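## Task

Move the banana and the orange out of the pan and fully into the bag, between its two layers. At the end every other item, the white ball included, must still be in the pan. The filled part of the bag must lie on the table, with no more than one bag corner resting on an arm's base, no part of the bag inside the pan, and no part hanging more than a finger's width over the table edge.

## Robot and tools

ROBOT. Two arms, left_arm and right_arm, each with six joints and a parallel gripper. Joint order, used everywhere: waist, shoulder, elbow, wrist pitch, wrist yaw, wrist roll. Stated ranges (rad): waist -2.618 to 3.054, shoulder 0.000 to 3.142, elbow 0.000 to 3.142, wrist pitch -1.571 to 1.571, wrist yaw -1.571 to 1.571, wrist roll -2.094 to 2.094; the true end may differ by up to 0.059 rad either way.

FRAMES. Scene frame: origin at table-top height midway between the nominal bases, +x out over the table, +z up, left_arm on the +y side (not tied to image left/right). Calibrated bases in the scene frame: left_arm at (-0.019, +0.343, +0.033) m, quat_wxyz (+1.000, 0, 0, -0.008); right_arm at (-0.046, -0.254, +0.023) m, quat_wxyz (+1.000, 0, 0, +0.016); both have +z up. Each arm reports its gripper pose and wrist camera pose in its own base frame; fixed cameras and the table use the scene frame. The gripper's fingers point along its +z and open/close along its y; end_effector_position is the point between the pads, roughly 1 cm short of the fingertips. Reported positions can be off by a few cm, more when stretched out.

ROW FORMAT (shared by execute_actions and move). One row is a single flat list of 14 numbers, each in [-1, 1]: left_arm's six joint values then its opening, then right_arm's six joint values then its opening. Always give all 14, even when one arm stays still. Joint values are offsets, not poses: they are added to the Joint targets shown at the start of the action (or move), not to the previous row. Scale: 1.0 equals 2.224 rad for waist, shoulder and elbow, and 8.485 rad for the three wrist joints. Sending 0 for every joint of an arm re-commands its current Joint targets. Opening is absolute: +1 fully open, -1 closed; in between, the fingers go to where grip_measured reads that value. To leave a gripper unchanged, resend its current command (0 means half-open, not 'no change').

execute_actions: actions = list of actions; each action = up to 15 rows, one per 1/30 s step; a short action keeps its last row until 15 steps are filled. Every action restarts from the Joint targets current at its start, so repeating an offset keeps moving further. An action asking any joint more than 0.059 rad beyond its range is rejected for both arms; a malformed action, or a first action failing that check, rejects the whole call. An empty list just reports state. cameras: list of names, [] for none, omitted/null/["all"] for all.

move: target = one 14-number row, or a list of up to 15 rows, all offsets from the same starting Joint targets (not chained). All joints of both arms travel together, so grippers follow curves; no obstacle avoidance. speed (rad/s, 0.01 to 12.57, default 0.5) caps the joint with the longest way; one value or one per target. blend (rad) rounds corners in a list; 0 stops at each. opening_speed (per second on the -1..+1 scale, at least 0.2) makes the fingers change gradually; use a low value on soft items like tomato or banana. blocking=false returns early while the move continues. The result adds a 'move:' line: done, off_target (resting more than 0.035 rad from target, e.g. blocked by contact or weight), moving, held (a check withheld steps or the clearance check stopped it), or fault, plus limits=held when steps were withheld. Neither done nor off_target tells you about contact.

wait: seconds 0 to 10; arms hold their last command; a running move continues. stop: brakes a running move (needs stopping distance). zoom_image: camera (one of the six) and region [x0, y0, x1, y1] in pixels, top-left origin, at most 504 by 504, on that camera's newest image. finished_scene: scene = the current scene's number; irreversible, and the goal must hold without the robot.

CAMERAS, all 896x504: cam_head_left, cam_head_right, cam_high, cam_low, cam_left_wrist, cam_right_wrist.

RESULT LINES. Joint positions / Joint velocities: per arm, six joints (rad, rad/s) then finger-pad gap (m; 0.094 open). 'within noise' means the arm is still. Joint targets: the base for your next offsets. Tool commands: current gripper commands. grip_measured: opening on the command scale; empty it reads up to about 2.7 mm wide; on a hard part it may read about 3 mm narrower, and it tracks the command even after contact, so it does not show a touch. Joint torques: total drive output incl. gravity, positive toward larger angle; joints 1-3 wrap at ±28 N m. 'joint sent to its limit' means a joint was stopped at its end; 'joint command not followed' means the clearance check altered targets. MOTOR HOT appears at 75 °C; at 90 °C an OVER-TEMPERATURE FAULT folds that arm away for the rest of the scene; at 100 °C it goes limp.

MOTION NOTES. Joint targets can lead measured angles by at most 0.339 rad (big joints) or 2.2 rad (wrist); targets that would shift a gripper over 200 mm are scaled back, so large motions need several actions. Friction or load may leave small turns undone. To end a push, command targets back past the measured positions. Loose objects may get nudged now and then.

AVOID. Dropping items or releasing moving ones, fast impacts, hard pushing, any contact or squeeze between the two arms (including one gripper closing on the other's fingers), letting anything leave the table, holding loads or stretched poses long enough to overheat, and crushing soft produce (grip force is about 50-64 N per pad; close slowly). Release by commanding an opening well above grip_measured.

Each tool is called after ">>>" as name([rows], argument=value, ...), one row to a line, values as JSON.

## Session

>>> execute_actions(actions=[])

>>> zoom_image(camera="cam_head_left", region=[180, 180, 540, 380])

>>> zoom_image(camera="cam_high", region=[280, 240, 600, 420])

Scene clock: 0.00 s.
left_arm: end_effector_position=(+0.3944, +0.0308, +0.0949) grip_measured=+1.000 end_effector_quat_wxyz=(+0.587, -0.050, +0.806, +0.059) | right_arm: end_effector_position=(+0.3969, +0.0123, +0.0815) grip_measured=+1.000 end_effector_quat_wxyz=(+0.550, -0.013, +0.835, -0.014)
Joint positions: left_arm=[0.018 1.567 0.361 0.893 -0.137 -0.006 0.094] | right_arm=[0.058 1.557 0.408 0.741 0.063 -0.014 0.094]
Joint velocities: within noise
Joint torques (N m): no reading
Heat: left arm: 25 °C; right arm: 28 °C.
Joint targets: left_arm=[0.018 1.563 0.365 0.889 -0.137 -0.006] | right_arm=[0.058 1.547 0.419 0.755 0.063 -0.014]
Tool commands: left_gripper/opening=+1.0 right_gripper/opening=+1.0

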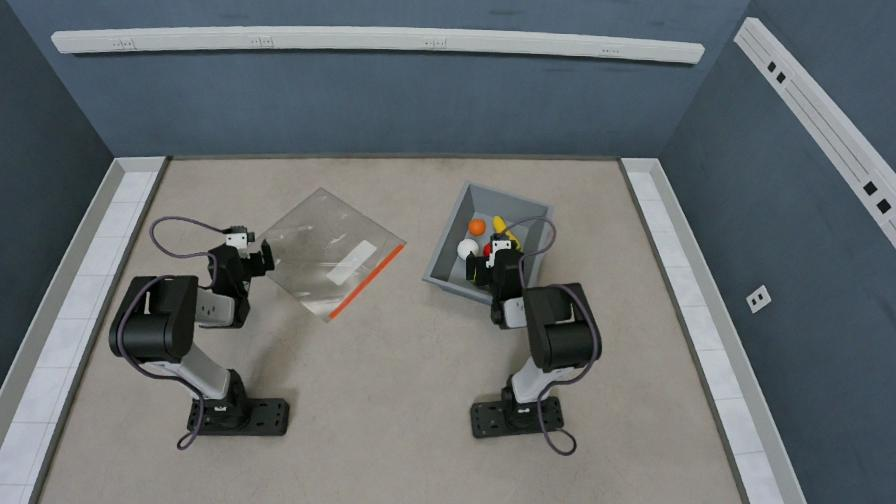

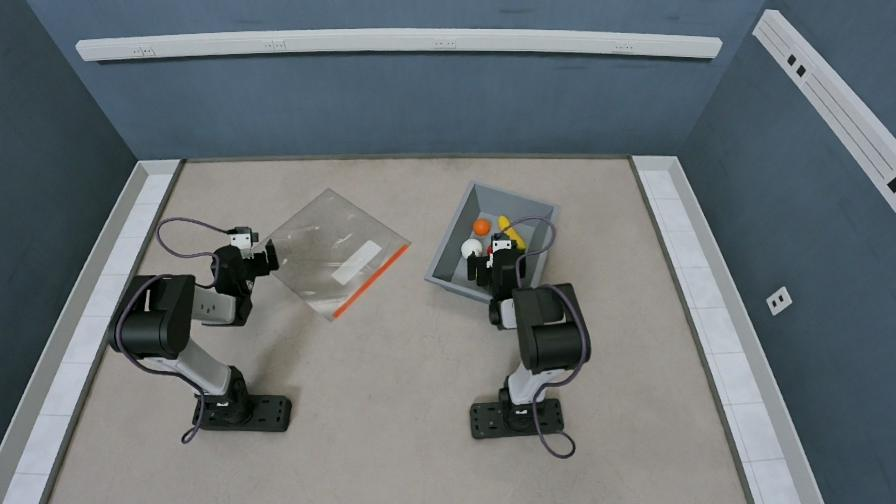

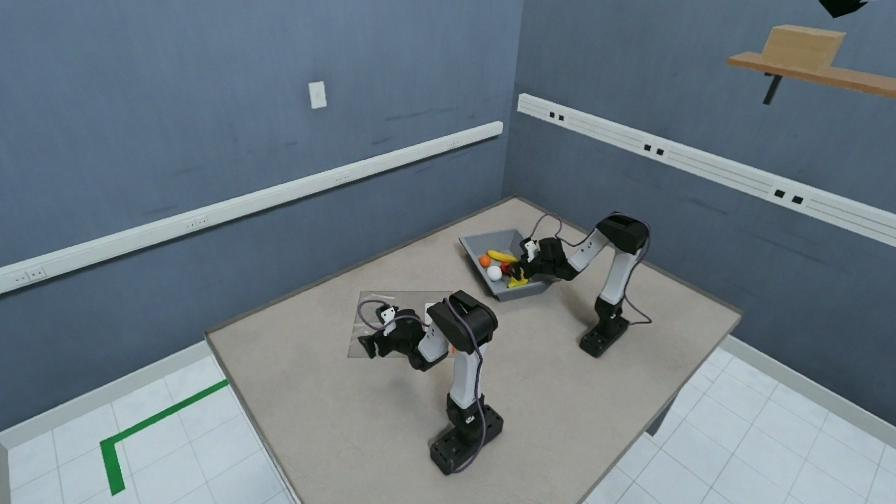

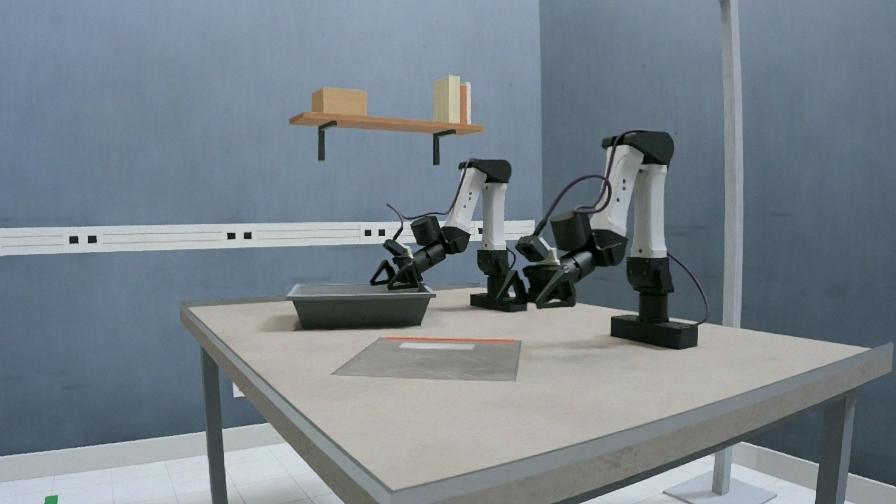

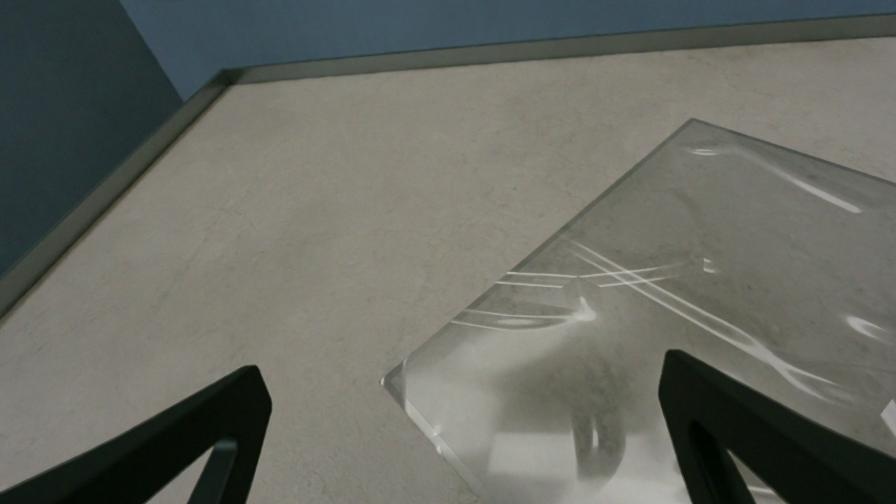

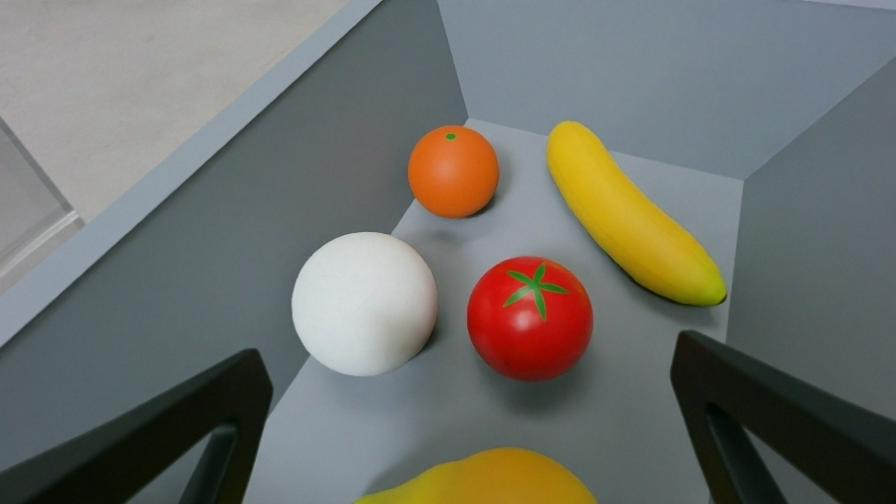

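Scaled by 1.400 from the camera's 896x504 image, which has a finer 1280x720 frame.

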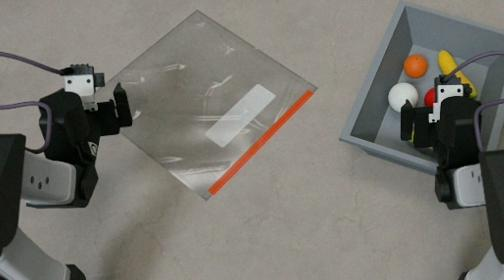

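Scaled by 1.575 from the camera's 896x504 image, which has a finer 1280x720 frame.

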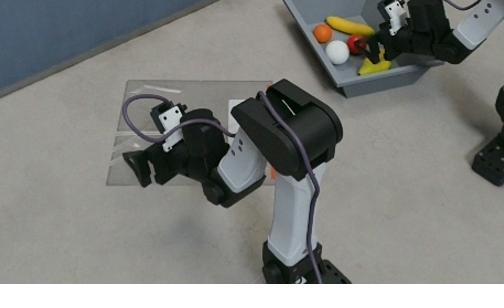

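>>> move(target=[-0.2842,0.293,0.6912,-0.2531,0.0161,-0.1718,1,0,0,0,0,0,0,1], speed=1.0)

Scene clock: 3.77 s.
left_arm: end_effector_position=(+0.3515, -0.2452, +0.0641) grip_measured=+1.000 end_effector_quat_wxyz=(+0.010, -0.406, +0.914, -0.001) | right_arm: end_effector_position=(+0.3969, +0.0123, +0.0815) grip_measured=+1.000 end_effector_quat_wxyz=(+0.550, -0.013, +0.835, -0.014)
Joint positions: left_arm=[-0.616 2.193 1.881 -1.247 -0.016 -1.452 0.094] | right_arm=[0.058 1.557 0.408 0.741 0.063 -0.014 0.094]
Joint velocities: within noise
Joint torques (N m): left_arm=[0.35 -9.77 9.09 0.23 0.07 -0.14] | right_arm=[0.03 -6.11 6.43 2.03 -0.02 0.04]
Heat: left arm: 26 °C; right arm: 29 °C.
Joint targets: left_arm=[-0.614 2.215 1.903 -1.259 0.000 -1.464] | right_arm=[0.058 1.547 0.419 0.755 0.063 -0.014]
move: done

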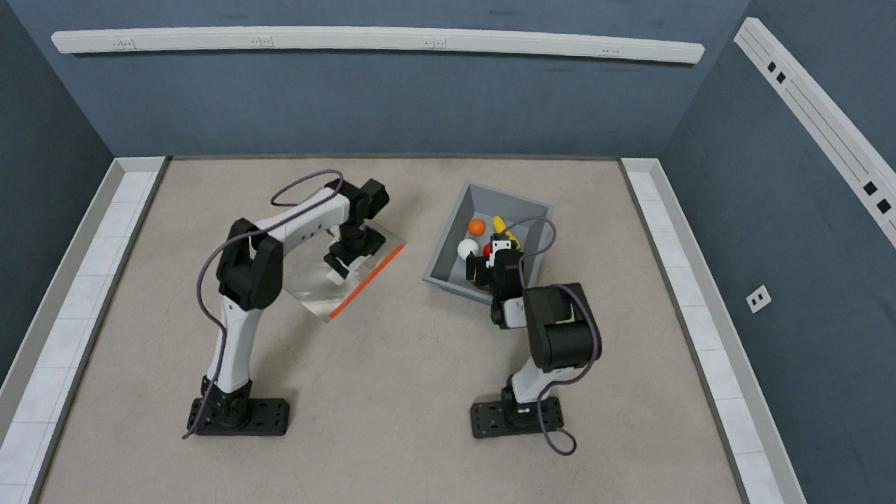

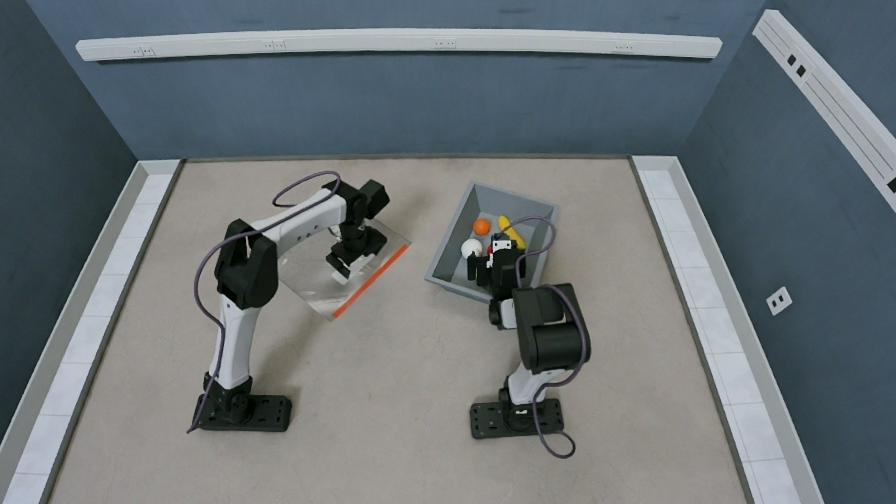

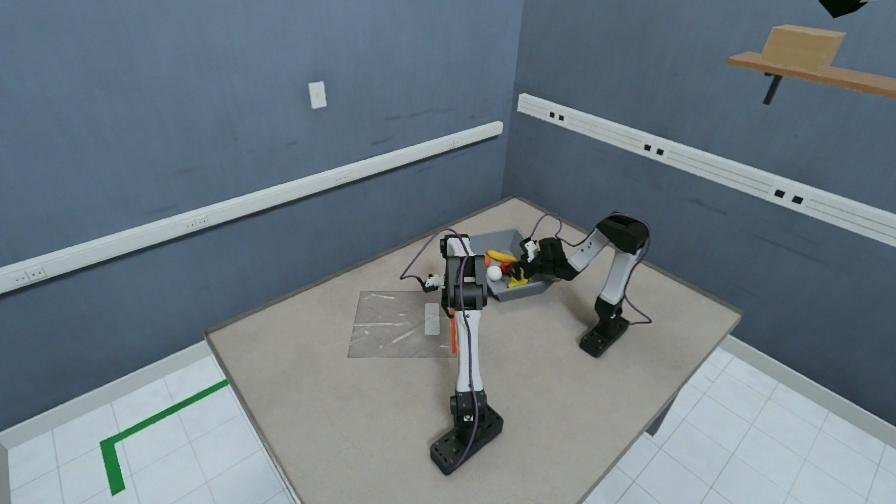

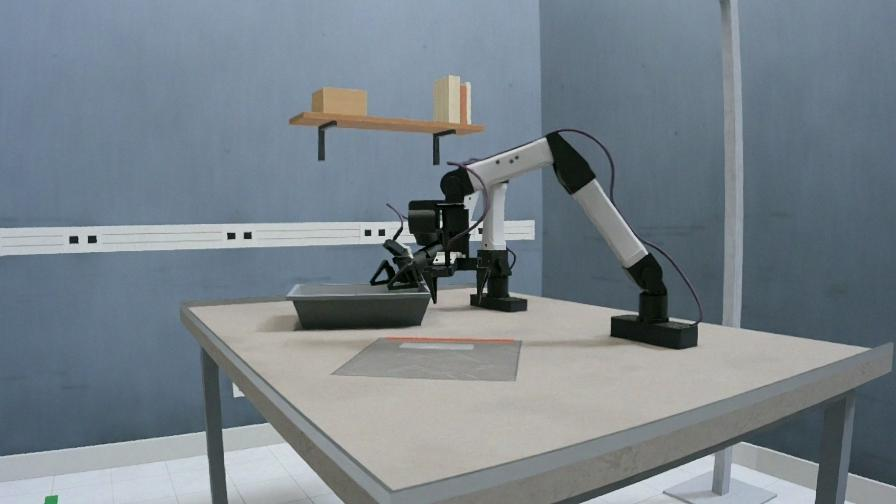

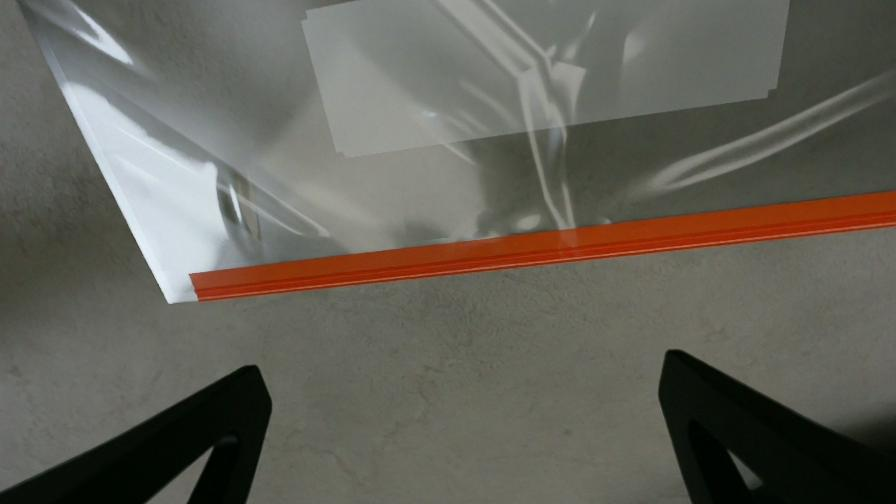

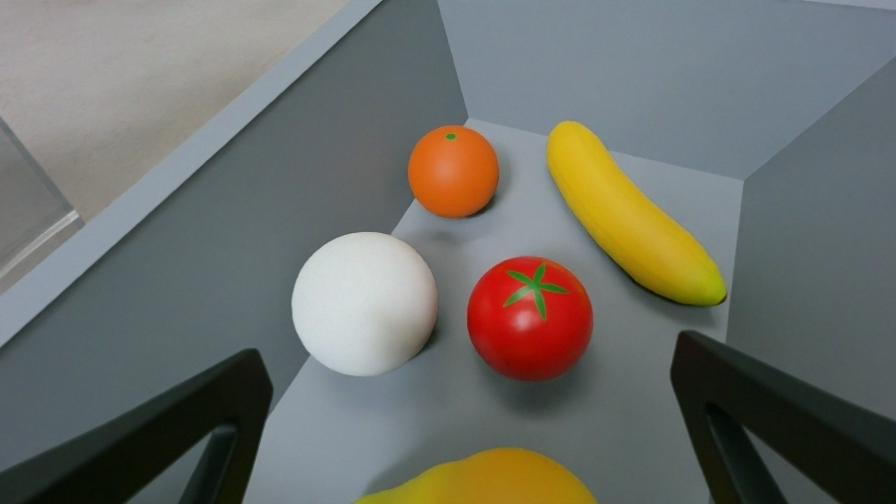

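>>> move(target=[-0.0216,0.0871,0.052,0.0092,0,-0.017,0.9,0,0,0,0,0,0,1], speed=0.3, cameras=["cam_left_wrist"])

Scene clock: 5.80 s.
left_arm: end_effector_position=(+0.3649, -0.2786, +0.0093) grip_measured=+0.902 end_effector_quat_wxyz=(+0.004, -0.452, +0.892, +0.009) | right_arm: end_effector_position=(+0.3969, +0.0123, +0.0815) grip_measured=+1.000 end_effector_quat_wxyz=(+0.550, -0.013, +0.835, -0.014)
Joint positions: left_arm=[-0.658 2.391 1.998 -1.191 -0.015 -1.597 0.089] | right_arm=[0.058 1.557 0.408 0.741 0.063 -0.014 0.094]
Joint velocities: within noise
Joint torques (N m): left_arm=[-0.06 -11.33 8.87 0.4 0.07 -0.16] | right_arm=[0.01 -6.09 6.45 2.02 -0.01 0.05]
Heat: left arm: 26 °C; right arm: 29 °C.
Joint targets: left_arm=[-0.662 2.409 2.019 -1.180 0.000 -1.609] | right_arm=[0.058 1.547 0.419 0.755 0.063 -0.014]
move: done
Images, in order (width x height): cam_left_wrist 896x504.

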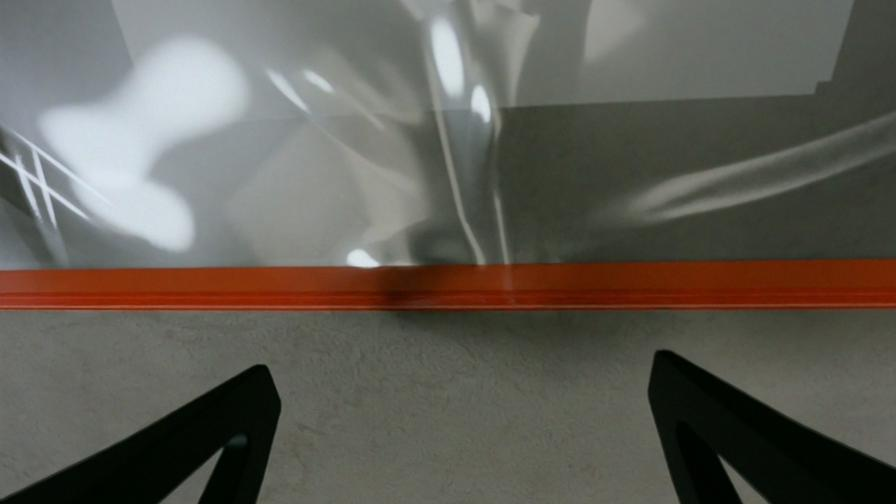

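>>> move(target=[0,0.0078,-0.0221,0.0078,0,0,0.9,0,0,0,0,0,0,1], speed=0.08, cameras=["cam_left_wrist"])

Scene clock: 7.77 s.
left_arm: end_effector_position=(+0.3724, -0.2844, -0.0011) grip_measured=+0.902 end_effector_quat_wxyz=(+0.011, -0.453, +0.892, -0.006) | right_arm: end_effector_position=(+0.3969, +0.0123, +0.0815) grip_measured=+1.000 end_effector_quat_wxyz=(+0.550, -0.013, +0.835, -0.014)
Joint positions: left_arm=[-0.658 2.404 1.979 -1.125 -0.015 -1.597 0.089] | right_arm=[0.058 1.557 0.408 0.741 0.063 -0.014 0.094]
Joint velocities: within noise
Joint torques (N m): left_arm=[-0.1 -11.12 5.93 0.48 0.07 -0.14] | right_arm=[0.02 -6.08 6.43 2.02 -0.01 0.04]
Heat: left arm: 26 °C; right arm: 29 °C.
Joint targets: left_arm=[-0.662 2.426 1.970 -1.115 0.000 -1.608] | right_arm=[0.058 1.547 0.419 0.755 0.063 -0.014]
move: done
Images, in order (width x height): cam_left_wrist 896x504.

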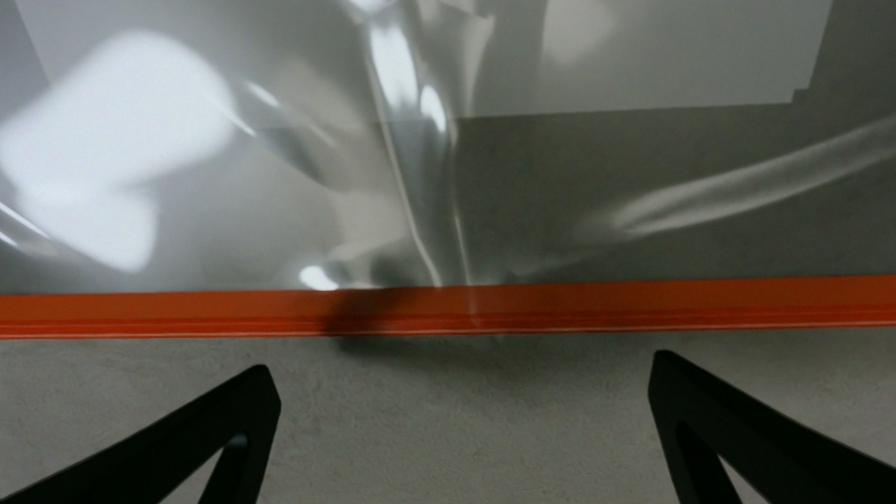

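>>> move(target=[0,-0.0038,-0.0405,0.0096,0,0,0.9,0,0,0,0,0,0,1], speed=0.08, cameras=["cam_left_wrist"])

Scene clock: 9.60 s.
left_arm: end_effector_position=(+0.3682, -0.2812, -0.0164) grip_measured=+0.901 end_effector_quat_wxyz=(+0.011, -0.453, +0.891, -0.005) | right_arm: end_effector_position=(+0.3969, +0.0123, +0.0815) grip_measured=+1.000 end_effector_quat_wxyz=(+0.550, -0.013, +0.835, -0.014)
Joint positions: left_arm=[-0.658 2.4 1.909 -1.063 -0.015 -1.598 0.089] | right_arm=[0.058 1.557 0.408 0.741 0.063 -0.014 0.094]
Joint velocities: within noise
Joint torques (N m): left_arm=[-0.09 -11.28 3.89 0.71 0.06 -0.13] | right_arm=[0.02 -6.09 6.43 2.03 -0.01 0.05]
Heat: left arm: 27 °C; right arm: 29 °C.
Joint targets: left_arm=[-0.662 2.418 1.880 -1.033 0.000 -1.608] | right_arm=[0.058 1.547 0.419 0.755 0.063 -0.014]
move: done
Images, in order (width x height): cam_left_wrist 896x504.

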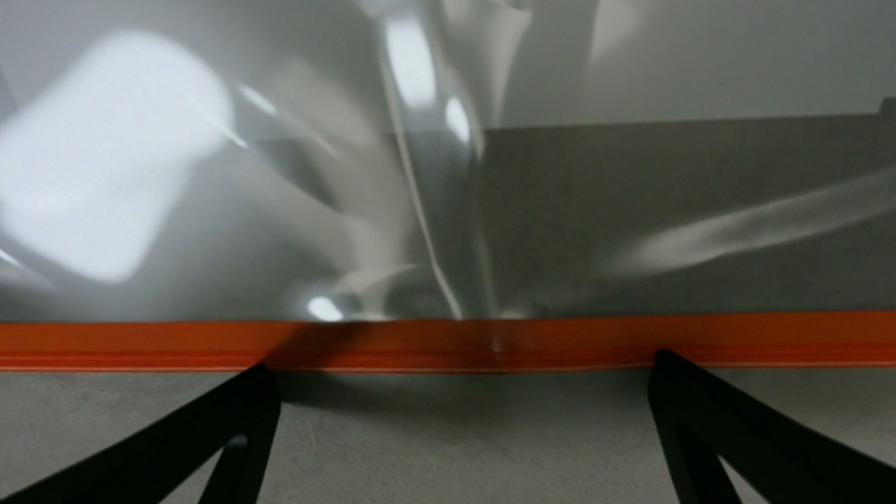

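>>> move([
  [0,0.011,-0.005,0.0022,0,0,0.9,0,0,0,0,0,0,1],
  [0,0.011,-0.005,0.0022,0,0,-0.9,0,0,0,0,0,0,1],
], speed=0.08, opening_speed=0.7, cameras=["cam_left_wrist"])

Scene clock: 13.43 s.
left_arm: end_effector_position=(+0.3705, -0.2845, -0.0175) grip_measured=-0.898 end_effector_quat_wxyz=(+0.011, -0.454, +0.891, -0.014) | right_arm: end_effector_position=(+0.3969, +0.0123, +0.0815) grip_measured=+1.000 end_effector_quat_wxyz=(+0.550, -0.013, +0.835, -0.014)
Joint positions: left_arm=[-0.658 2.4 1.904 -1.041 -0.008 -1.6 0.005] | right_arm=[0.058 1.557 0.408 0.741 0.063 -0.014 0.094]
Joint velocities: within noise
Joint torques (N m): left_arm=[-0.06 -9.39 3.32 0.72 0 -0.12] | right_arm=[0.03 -6.08 6.42 2.02 -0.01 0.04]
Heat: left arm: 27 °C; right arm: 30 °C.
Joint targets: left_arm=[-0.662 2.442 1.869 -1.014 0.000 -1.608] | right_arm=[0.058 1.547 0.419 0.755 0.063 -0.014]
move: off_target (left_arm); target 2's new numbers were sent with left_arm's wrist pitch 0.044 rad from that target; left_arm: the shoulder is farthest, 0.043 rad from its target
Images, in order (width x height): cam_left_wrist 896x504.

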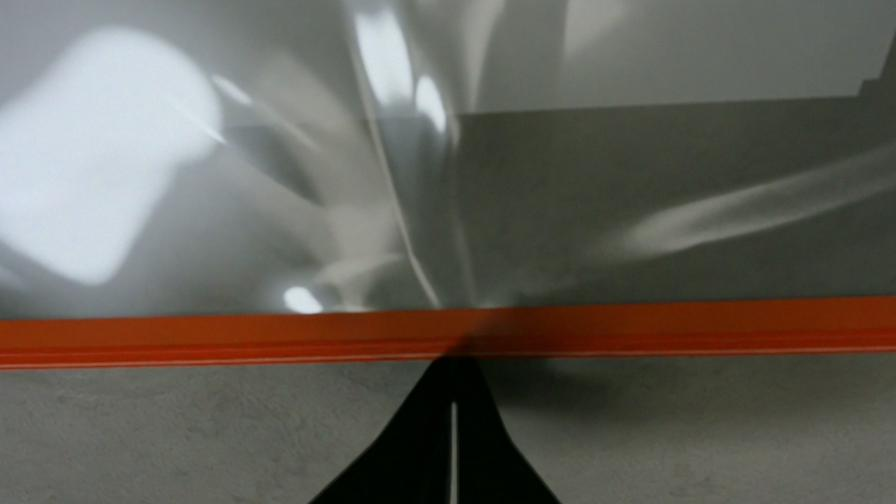

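>>> move([
  [0,-0.0078,0.0225,-0.0078,0,0,-0.9,0,0,0,0,0,0,1],
  [0.0097,-0.0078,0.0225,-0.0078,0,0.0025,0.9,0,0,0,0,0,0,1],
  [0.0097,0.003,-0.005,0.0015,0,0.0025,0.9,0,0,0,0,0,0,1],
  [0.0097,0.003,-0.005,0.0015,0,0.0025,-0.9,0,0,0,0,0,0,1],
], speed=0.08, opening_speed=0.7, cameras=["cam_left_wrist"])

Scene clock: 22.37 s.
left_arm: end_effector_position=(+0.3714, -0.2802, -0.0180) grip_measured=-0.898 end_effector_quat_wxyz=(+0.008, -0.457, +0.889, -0.012) | right_arm: end_effector_position=(+0.3969, +0.0123, +0.0815) grip_measured=+1.000 end_effector_quat_wxyz=(+0.550, -0.013, +0.835, -0.014)
Joint positions: left_arm=[-0.648 2.397 1.898 -1.042 -0.004 -1.597 0.005] | right_arm=[0.058 1.557 0.408 0.741 0.063 -0.014 0.094]
Joint velocities: within noise
Joint torques (N m): left_arm=[0.81 -8.66 2.78 0.86 -0.03 0.05] | right_arm=[0.05 -6.09 6.43 2.03 -0.01 0.04]
Heat: left arm: 30 °C; right arm: 30 °C.
Joint targets: left_arm=[-0.640 2.449 1.857 -1.002 0.000 -1.587] | right_arm=[0.058 1.547 0.419 0.755 0.063 -0.014]
move: off_target (left_arm); target 4's new numbers were sent with left_arm's shoulder 0.051 rad from that target; left_arm: the shoulder is farthest, 0.051 rad from its target
Images, in order (width x height): cam_left_wrist 896x504.

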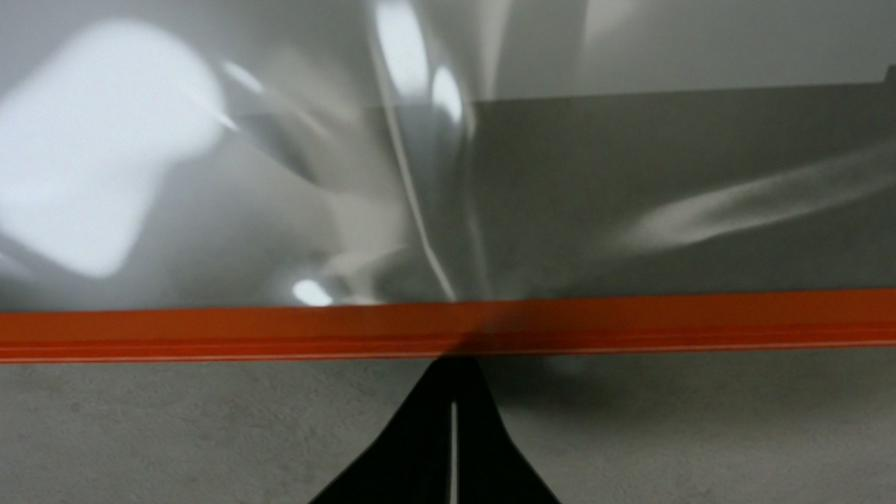

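>>> move([
  [0,-0.0088,0.0225,-0.0085,0,0,-0.9,0,0,0,0,0,0,1],
  [0.0153,-0.0088,0.0225,-0.0085,0,0.0031,0.9,0,0,0,0,0,0,1],
  [0.0153,0,0,0,0,0.0031,0.9,0,0,0,0,0,0,1],
], speed=0.08, opening_speed=0.9, cameras=["cam_left_wrist"])

Scene clock: 27.87 s.
left_arm: end_effector_position=(+0.3744, -0.2656, -0.0174) grip_measured=+0.898 end_effector_quat_wxyz=(-0.002, -0.460, +0.888, -0.005) | right_arm: end_effector_position=(+0.3969, +0.0123, +0.0815) grip_measured=+1.000 end_effector_quat_wxyz=(+0.550, -0.013, +0.835, -0.014)
Joint positions: left_arm=[-0.614 2.394 1.895 -1.065 0.008 -1.571 0.089] | right_arm=[0.058 1.557 0.408 0.741 0.063 -0.014 0.094]
Joint velocities: within noise
Joint torques (N m): left_arm=[0.79 -8.4 3 1.04 -0.14 0.04] | right_arm=[0.03 -6.09 6.43 2.02 -0.01 0.04]
Heat: left arm: 31 °C; right arm: 31 °C.
Joint targets: left_arm=[-0.606 2.449 1.857 -1.002 0.000 -1.561] | right_arm=[0.058 1.547 0.419 0.755 0.063 -0.014]
move: off_target (left_arm); left_arm: the wrist pitch is farthest, 0.063 rad from its target
Images, in order (width x height): cam_left_wrist 896x504.

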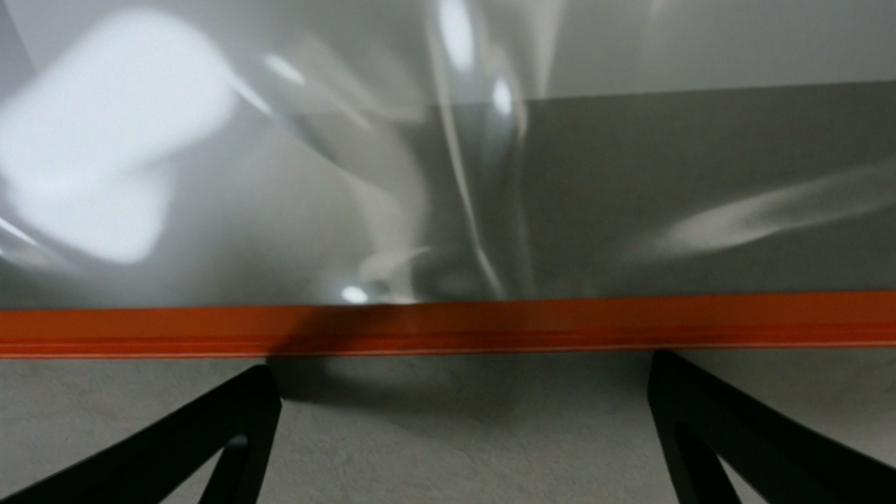

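>>> move(target=[0,-0.04,0.035,-0.0153,0,0,0.9,0,0,0,0,0,0,1], speed=0.15, cameras=["cam_left_wrist"])

Scene clock: 29.73 s.
left_arm: end_effector_position=(+0.3689, -0.2617, -0.0114) grip_measured=+0.898 end_effector_quat_wxyz=(-0.009, -0.460, +0.888, +0.009) | right_arm: end_effector_position=(+0.3969, +0.0123, +0.0815) grip_measured=+1.000 end_effector_quat_wxyz=(+0.550, -0.013, +0.835, -0.014)
Joint positions: left_arm=[-0.614 2.392 1.915 -1.119 0.008 -1.571 0.089] | right_arm=[0.058 1.557 0.408 0.741 0.063 -0.014 0.094]
Joint velocities: within noise
Joint torques (N m): left_arm=[0.8 -15.06 8.65 0.12 -0.14 0.06] | right_arm=[0.02 -6.08 6.46 2.02 -0.01 0.04]
Heat: left arm: 32 °C; right arm: 31 °C.
Joint targets: left_arm=[-0.606 2.360 1.935 -1.131 0.000 -1.561] | right_arm=[0.058 1.547 0.419 0.755 0.063 -0.014]
move: done
Images, in order (width x height): cam_left_wrist 896x504.

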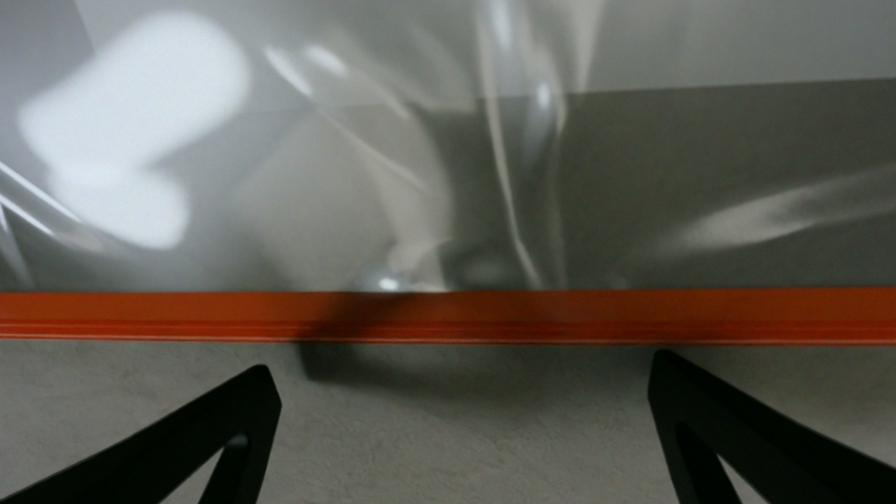

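>>> move([
  [0,-0.0135,0.0135,-0.0071,0,0,0.9,0,0,0,0,0,0,1],
  [0.0094,-0.0135,0.0135,-0.0071,0,0.0022,0.9,0,0,0,0,0,0,1],
  [0.0094,0.0436,-0.0171,0.0095,0,0.0022,0.9,0,0,0,0,0,0,1],
], speed=0.12, cameras=["cam_left_wrist"])

Scene clock: 32.50 s.
left_arm: end_effector_position=(+0.3823, -0.2559, -0.0152) grip_measured=+0.898 end_effector_quat_wxyz=(-0.004, -0.465, +0.886, -0.001) | right_arm: end_effector_position=(+0.3969, +0.0123, +0.0815) grip_measured=+1.000 end_effector_quat_wxyz=(+0.550, -0.013, +0.835, -0.014)
Joint positions: left_arm=[-0.587 2.404 1.922 -1.09 0.008 -1.553 0.089] | right_arm=[0.058 1.557 0.408 0.741 0.063 -0.014 0.094]
Joint velocities: within noise
Joint torques (N m): left_arm=[0.35 -8.53 4.3 0.77 -0.15 0.05] | right_arm=[0.03 -6.08 6.45 2.02 -0.01 0.04]
Heat: left arm: 33 °C; right arm: 31 °C.
Joint targets: left_arm=[-0.585 2.457 1.897 -1.051 0.000 -1.542] | right_arm=[0.058 1.547 0.419 0.755 0.063 -0.014]
move: off_target (left_arm); left_arm: the shoulder is farthest, 0.053 rad from its target
Images, in order (width x height): cam_left_wrist 896x504.

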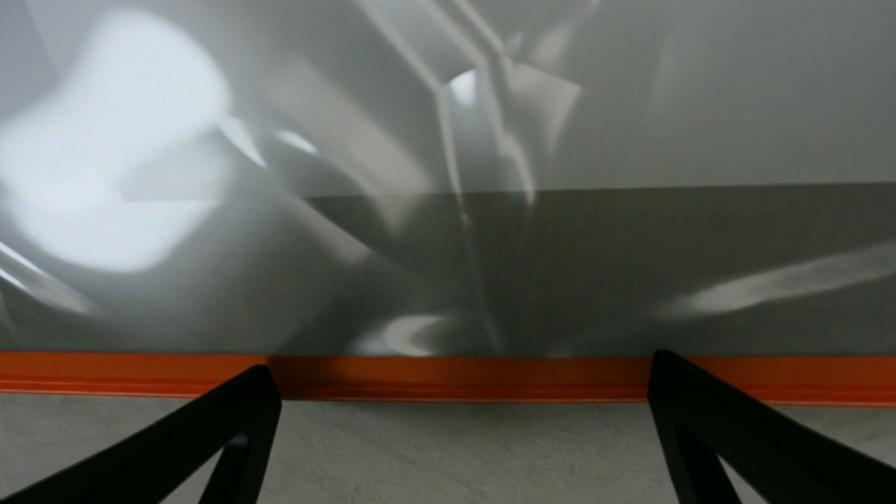

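>>> move(target=[0,0,0,0,0,0,-0.9,0,0,0,0,0,0,1], opening_speed=0.7, cameras=["cam_left_wrist"])

Scene clock: 35.43 s.
left_arm: end_effector_position=(+0.3877, -0.2595, -0.0156) grip_measured=-0.898 end_effector_quat_wxyz=(+0.003, -0.464, +0.886, -0.013) | right_arm: end_effector_position=(+0.3969, +0.0123, +0.0815) grip_measured=+1.000 end_effector_quat_wxyz=(+0.550, -0.013, +0.835, -0.014)
Joint positions: left_arm=[-0.587 2.405 1.921 -1.062 0.008 -1.552 0.005] | right_arm=[0.058 1.557 0.408 0.741 0.063 -0.014 0.094]
Joint velocities: within noise
Joint torques (N m): left_arm=[0.36 -8.72 4.42 0.51 -0.15 0.05] | right_arm=[0.03 -6.08 6.45 2.02 -0.01 0.04]
Heat: left arm: 33 °C; right arm: 31 °C.
Joint targets: left_arm=[-0.585 2.457 1.897 -1.051 0.000 -1.542] | right_arm=[0.058 1.547 0.419 0.755 0.063 -0.014]
move: off_target (left_arm); left_arm: the shoulder is farthest, 0.052 rad from its target
Images, in order (width x height): cam_left_wrist 896x504.

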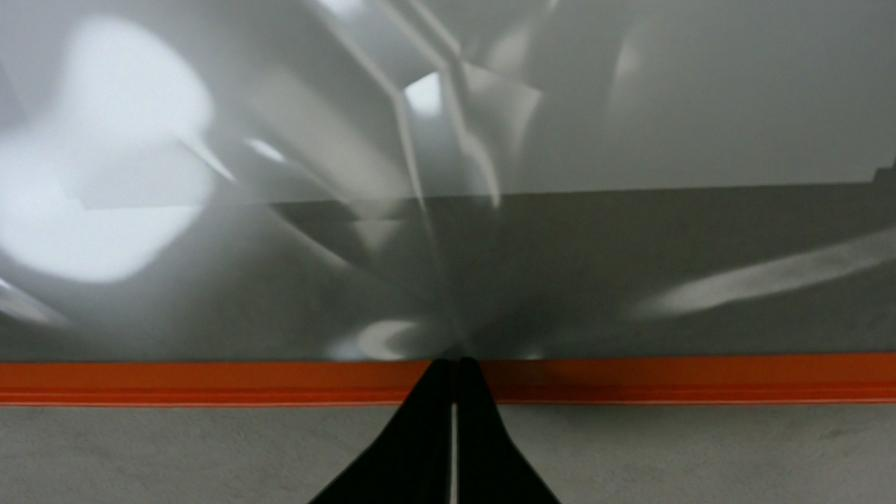

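>>> move([
  [0,-0.045,0.028,-0.0165,0,0,-0.9,0,0,0,0,0,0,1],
  [0,-0.045,0.028,-0.0165,0,0,0.95,0,0,0,0,0,0,1],
  [0,0.006,-0.013,0.0046,0,0,0.95,0,0,0,0,0,0,1],
  [0,0.006,-0.013,0.0046,0,0,-0.9,0,0,0,0,0,0,1],
], speed=0.12, opening_speed=0.7, cameras=["cam_left_wrist"])

Scene clock: 44.77 s.
left_arm: end_effector_position=(+0.3867, -0.2588, -0.0168) grip_measured=-0.879 end_effector_quat_wxyz=(+0.003, -0.464, +0.886, -0.014) | right_arm: end_effector_position=(+0.3969, +0.0123, +0.0815) grip_measured=+1.000 end_effector_quat_wxyz=(+0.550, -0.013, +0.835, -0.014)
Joint positions: left_arm=[-0.587 2.398 1.904 -1.049 0.008 -1.551 0.006] | right_arm=[0.058 1.557 0.408 0.741 0.063 -0.014 0.094]
Joint velocities: left_arm=[-0.002 -0.002 -0.012 0.007 0.037 -0.022 -0.027] | right_arm=[within noise]
Joint torques (N m): left_arm=[0.36 -7.1 3.29 0.77 -0.14 0.05] | right_arm=[0.03 -6.08 6.42 2.03 -0.01 0.04]
Heat: left arm: 35 °C; right arm: 32 °C.
Joint targets: left_arm=[-0.585 2.470 1.868 -1.012 0.000 -1.542] | right_arm=[0.058 1.547 0.419 0.755 0.063 -0.014]
Tool commands: left_gripper/opening=-0.893333 right_gripper/opening=+1.0
move: unfinished (the simulator was too slow to fit another step into this call; the move has ended); target 2's new numbers were sent with left_arm's shoulder 0.038 rad from that target; target 4's new numbers were sent with left_arm's wrist pitch 0.077 rad from that target; left_arm: the shoulder is farthest, 0.072 rad from its target
Images, in order (width x height): cam_left_wrist 896x504.

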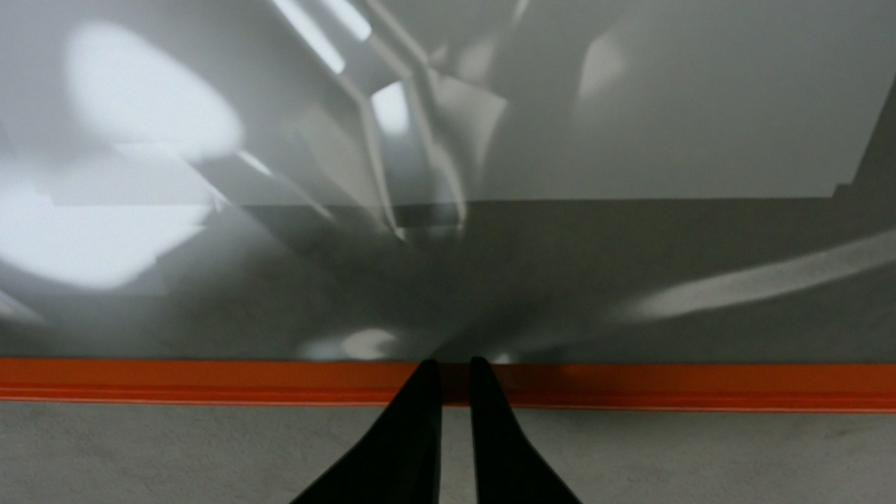

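>>> move([
  [0,-0.0508,0.0283,-0.0211,0,0,-0.8,0,0,0,0,0,0,1],
  [0,-0.0508,0.0283,-0.0211,0,0,0.95,0,0,0,0,0,0,1],
  [0,-0.0094,-0.0211,0.0094,0,0,0.95,0,0,0,0,0,0,1],
], speed=0.15, opening_speed=0.9, cameras=["cam_left_wrist","cam_right_wrist"])

>>> zoom_image(camera="cam_left_wrist", region=[200, 250, 700, 480])

Scene clock: 51.90 s.
left_arm: end_effector_position=(+0.3805, -0.2547, -0.0177) grip_measured=+0.949 end_effector_quat_wxyz=(+0.001, -0.463, +0.886, -0.010) | right_arm: end_effector_position=(+0.3969, +0.0123, +0.0815) grip_measured=+1.000 end_effector_quat_wxyz=(+0.550, -0.013, +0.835, -0.014)
Joint positions: left_arm=[-0.587 2.376 1.862 -1.037 0.008 -1.551 0.092] | right_arm=[0.058 1.557 0.408 0.741 0.063 -0.014 0.094]
Joint velocities: within noise
Joint torques (N m): left_arm=[0.34 -6.83 2.78 1.55 -0.14 0.03] | right_arm=[0.03 -6.09 6.42 2.03 -0.01 0.05]
Heat: left arm: 37 °C; right arm: 32 °C.
Joint targets: left_arm=[-0.585 2.449 1.821 -0.932 0.000 -1.542] | right_arm=[0.058 1.547 0.419 0.755 0.063 -0.014]
move: off_target (left_arm); target 2's new numbers were sent with left_arm's shoulder 0.041 rad from that target; left_arm: the wrist pitch is farthest, 0.105 rad from its target
Images, in order (width x height): cam_left_wrist 896x504, cam_right_wrist 896x504.

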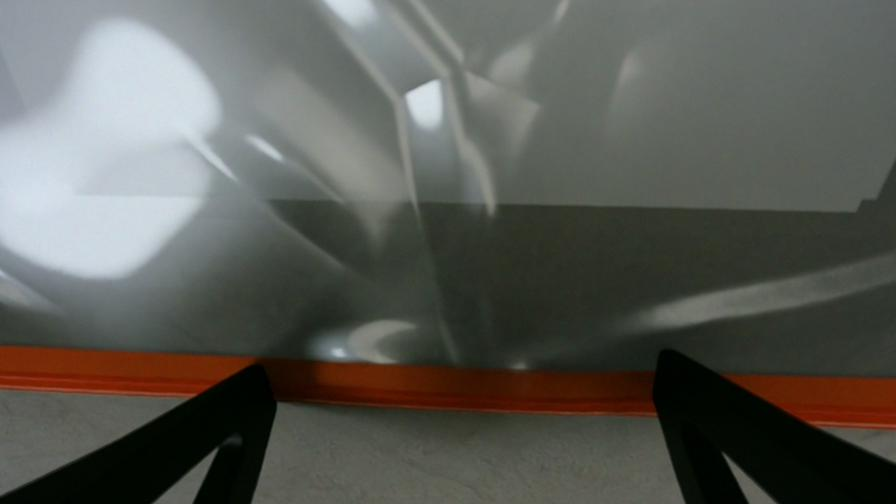

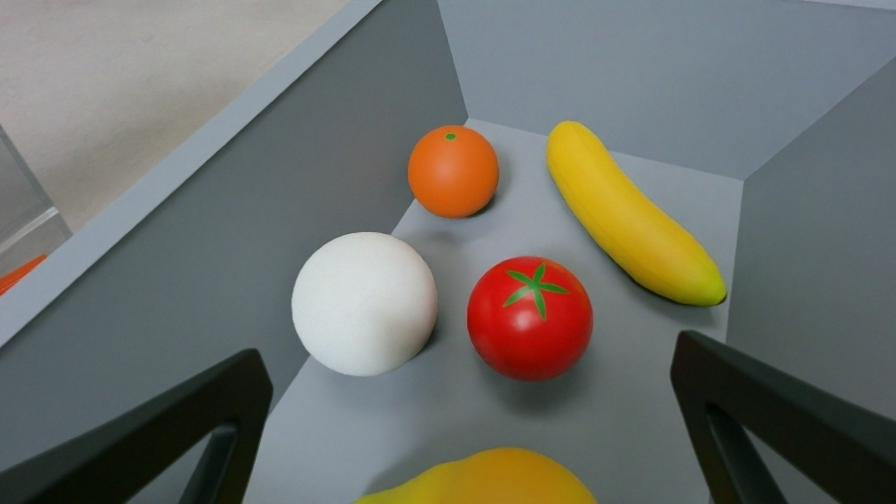

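Scaled by 1.008 from the camera's 896x504 image, which has a finer 1280x720 frame.

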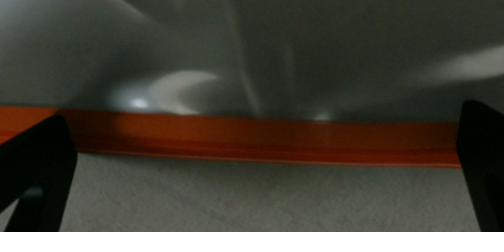

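>>> move(target=[0,0,0,0,0,0,-0.9,0,0,0,0,0,0,1], opening_speed=0.7, cameras=["cam_left_wrist"])

Scene clock: 54.93 s.
left_arm: end_effector_position=(+0.3853, -0.2579, -0.0175) grip_measured=-0.897 end_effector_quat_wxyz=(+0.007, -0.463, +0.886, -0.021) | right_arm: end_effector_position=(+0.3969, +0.0123, +0.0815) grip_measured=+1.000 end_effector_quat_wxyz=(+0.550, -0.013, +0.835, -0.014)
Joint positions: left_arm=[-0.587 2.376 1.862 -1.014 0.008 -1.551 0.005] | right_arm=[0.058 1.557 0.408 0.741 0.063 -0.014 0.094]
Joint velocities: within noise
Joint torques (N m): left_arm=[0.35 -6.86 2.86 1.35 -0.14 0.04] | right_arm=[0.02 -6.09 6.43 2.03 -0.01 0.04]
Heat: left arm: 37 °C; right arm: 32 °C.
Joint targets: left_arm=[-0.585 2.449 1.821 -0.932 0.000 -1.542] | right_arm=[0.058 1.547 0.419 0.755 0.063 -0.014]
move: off_target (left_arm); left_arm: the wrist pitch is farthest, 0.082 rad from its target
Images, in order (width x height): cam_left_wrist 896x504.

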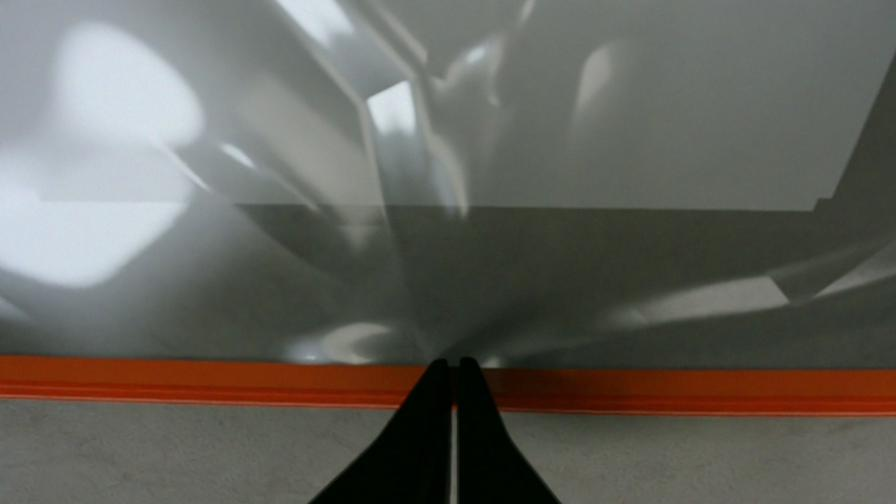

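>>> move([
  [0,-0.0648,0.0072,-0.008,0,0,-0.8,0,0,0,0,0,0,1],
  [0,-0.0648,0.0072,-0.008,0,0,0.95,0,0,0,0,0,0,1],
], speed=0.2, opening_speed=0.9, cameras=["cam_left_wrist"])

>>> move(target=[0,0.0414,-0.0495,0.0247,0,0,0.95,0,0,0,0,0,0,1], speed=0.1, cameras=["cam_left_wrist"])

Scene clock: 58.97 s.
left_arm: end_effector_position=(+0.3882, -0.2598, -0.0058) grip_measured=+0.948 end_effector_quat_wxyz=(+0.015, -0.463, +0.885, -0.036) | right_arm: end_effector_position=(+0.3969, +0.0123, +0.0815) grip_measured=+1.000 end_effector_quat_wxyz=(+0.550, -0.013, +0.835, -0.014)
Joint positions: left_arm=[-0.587 2.341 1.846 -0.997 0.008 -1.551 0.092] | right_arm=[0.058 1.557 0.408 0.741 0.063 -0.014 0.094]
Joint velocities: within noise
Joint torques (N m): left_arm=[0.34 -15.27 6.06 0.48 -0.13 0.05] | right_arm=[0.03 -6.08 6.42 2.02 -0.01 0.04]
Heat: left arm: 39 °C; right arm: 33 °C.
Joint targets: left_arm=[-0.585 2.305 1.837 -1.000 0.000 -1.542] | right_arm=[0.058 1.547 0.419 0.755 0.063 -0.014]
move: off_target (left_arm); target 2's new numbers were sent with left_arm's shoulder 0.036 rad from that target; left_arm: the shoulder is farthest, 0.036 rad from its target
Images, in order (width x height): cam_left_wrist 896x504.

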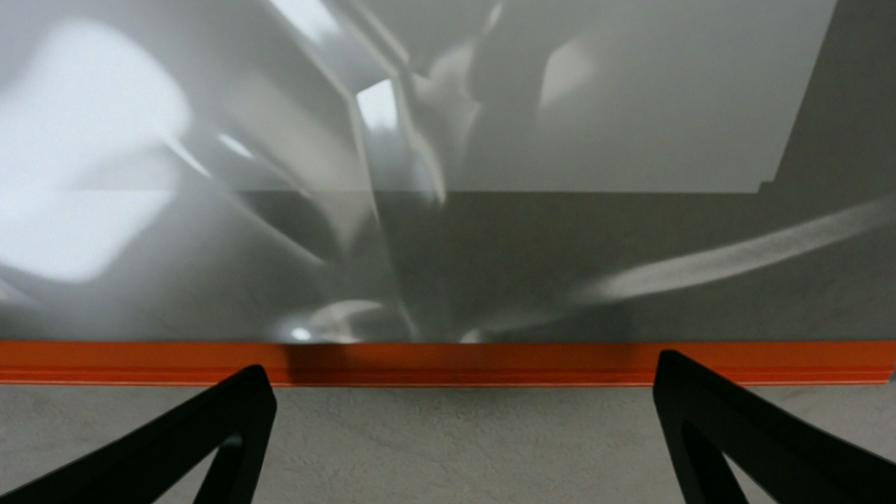

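Scene clock: 61.33 s.
left_arm: end_effector_position=(+0.3878, -0.2596, -0.0139) grip_measured=+0.949 end_effector_quat_wxyz=(+0.022, -0.463, +0.885, -0.049) | right_arm: end_effector_position=(+0.3969, +0.0123, +0.0815) grip_measured=+1.000 end_effector_quat_wxyz=(+0.550, -0.013, +0.835, -0.014)
Joint positions: left_arm=[-0.587 2.32 1.773 -0.916 0.008 -1.551 0.092] | right_arm=[0.058 1.557 0.408 0.741 0.063 -0.014 0.094]
Joint velocities: within noise
Joint torques (N m): left_arm=[0.32 -6.23 2.44 1.99 -0.13 0.04] | right_arm=[0.03 -6.09 6.43 2.02 -0.01 0.04]
Heat: left arm: 39 °C; right arm: 33 °C.
Joint targets: left_arm=[-0.585 2.397 1.727 -0.790 0.000 -1.542] | right_arm=[0.058 1.547 0.419 0.755 0.063 -0.014]
move: off_target (left_arm); left_arm: the wrist pitch is farthest, 0.126 rad from its target
Images, in order (width x height): cam_left_wrist 896x504.

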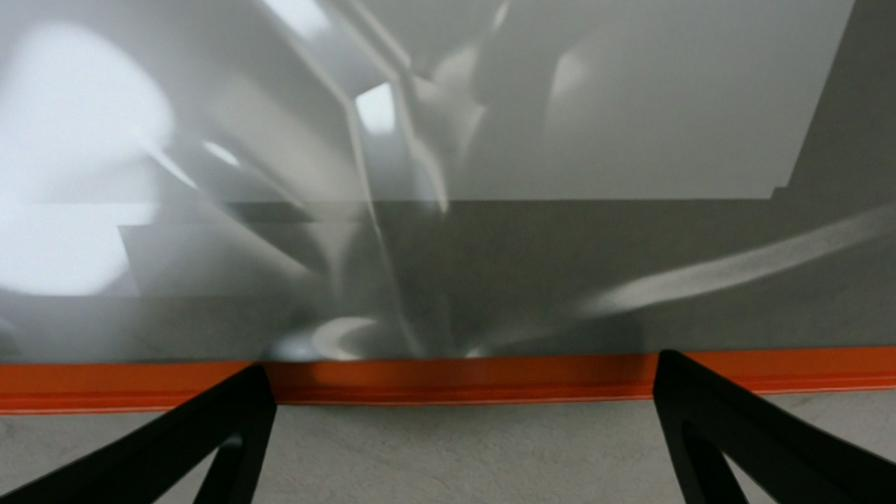

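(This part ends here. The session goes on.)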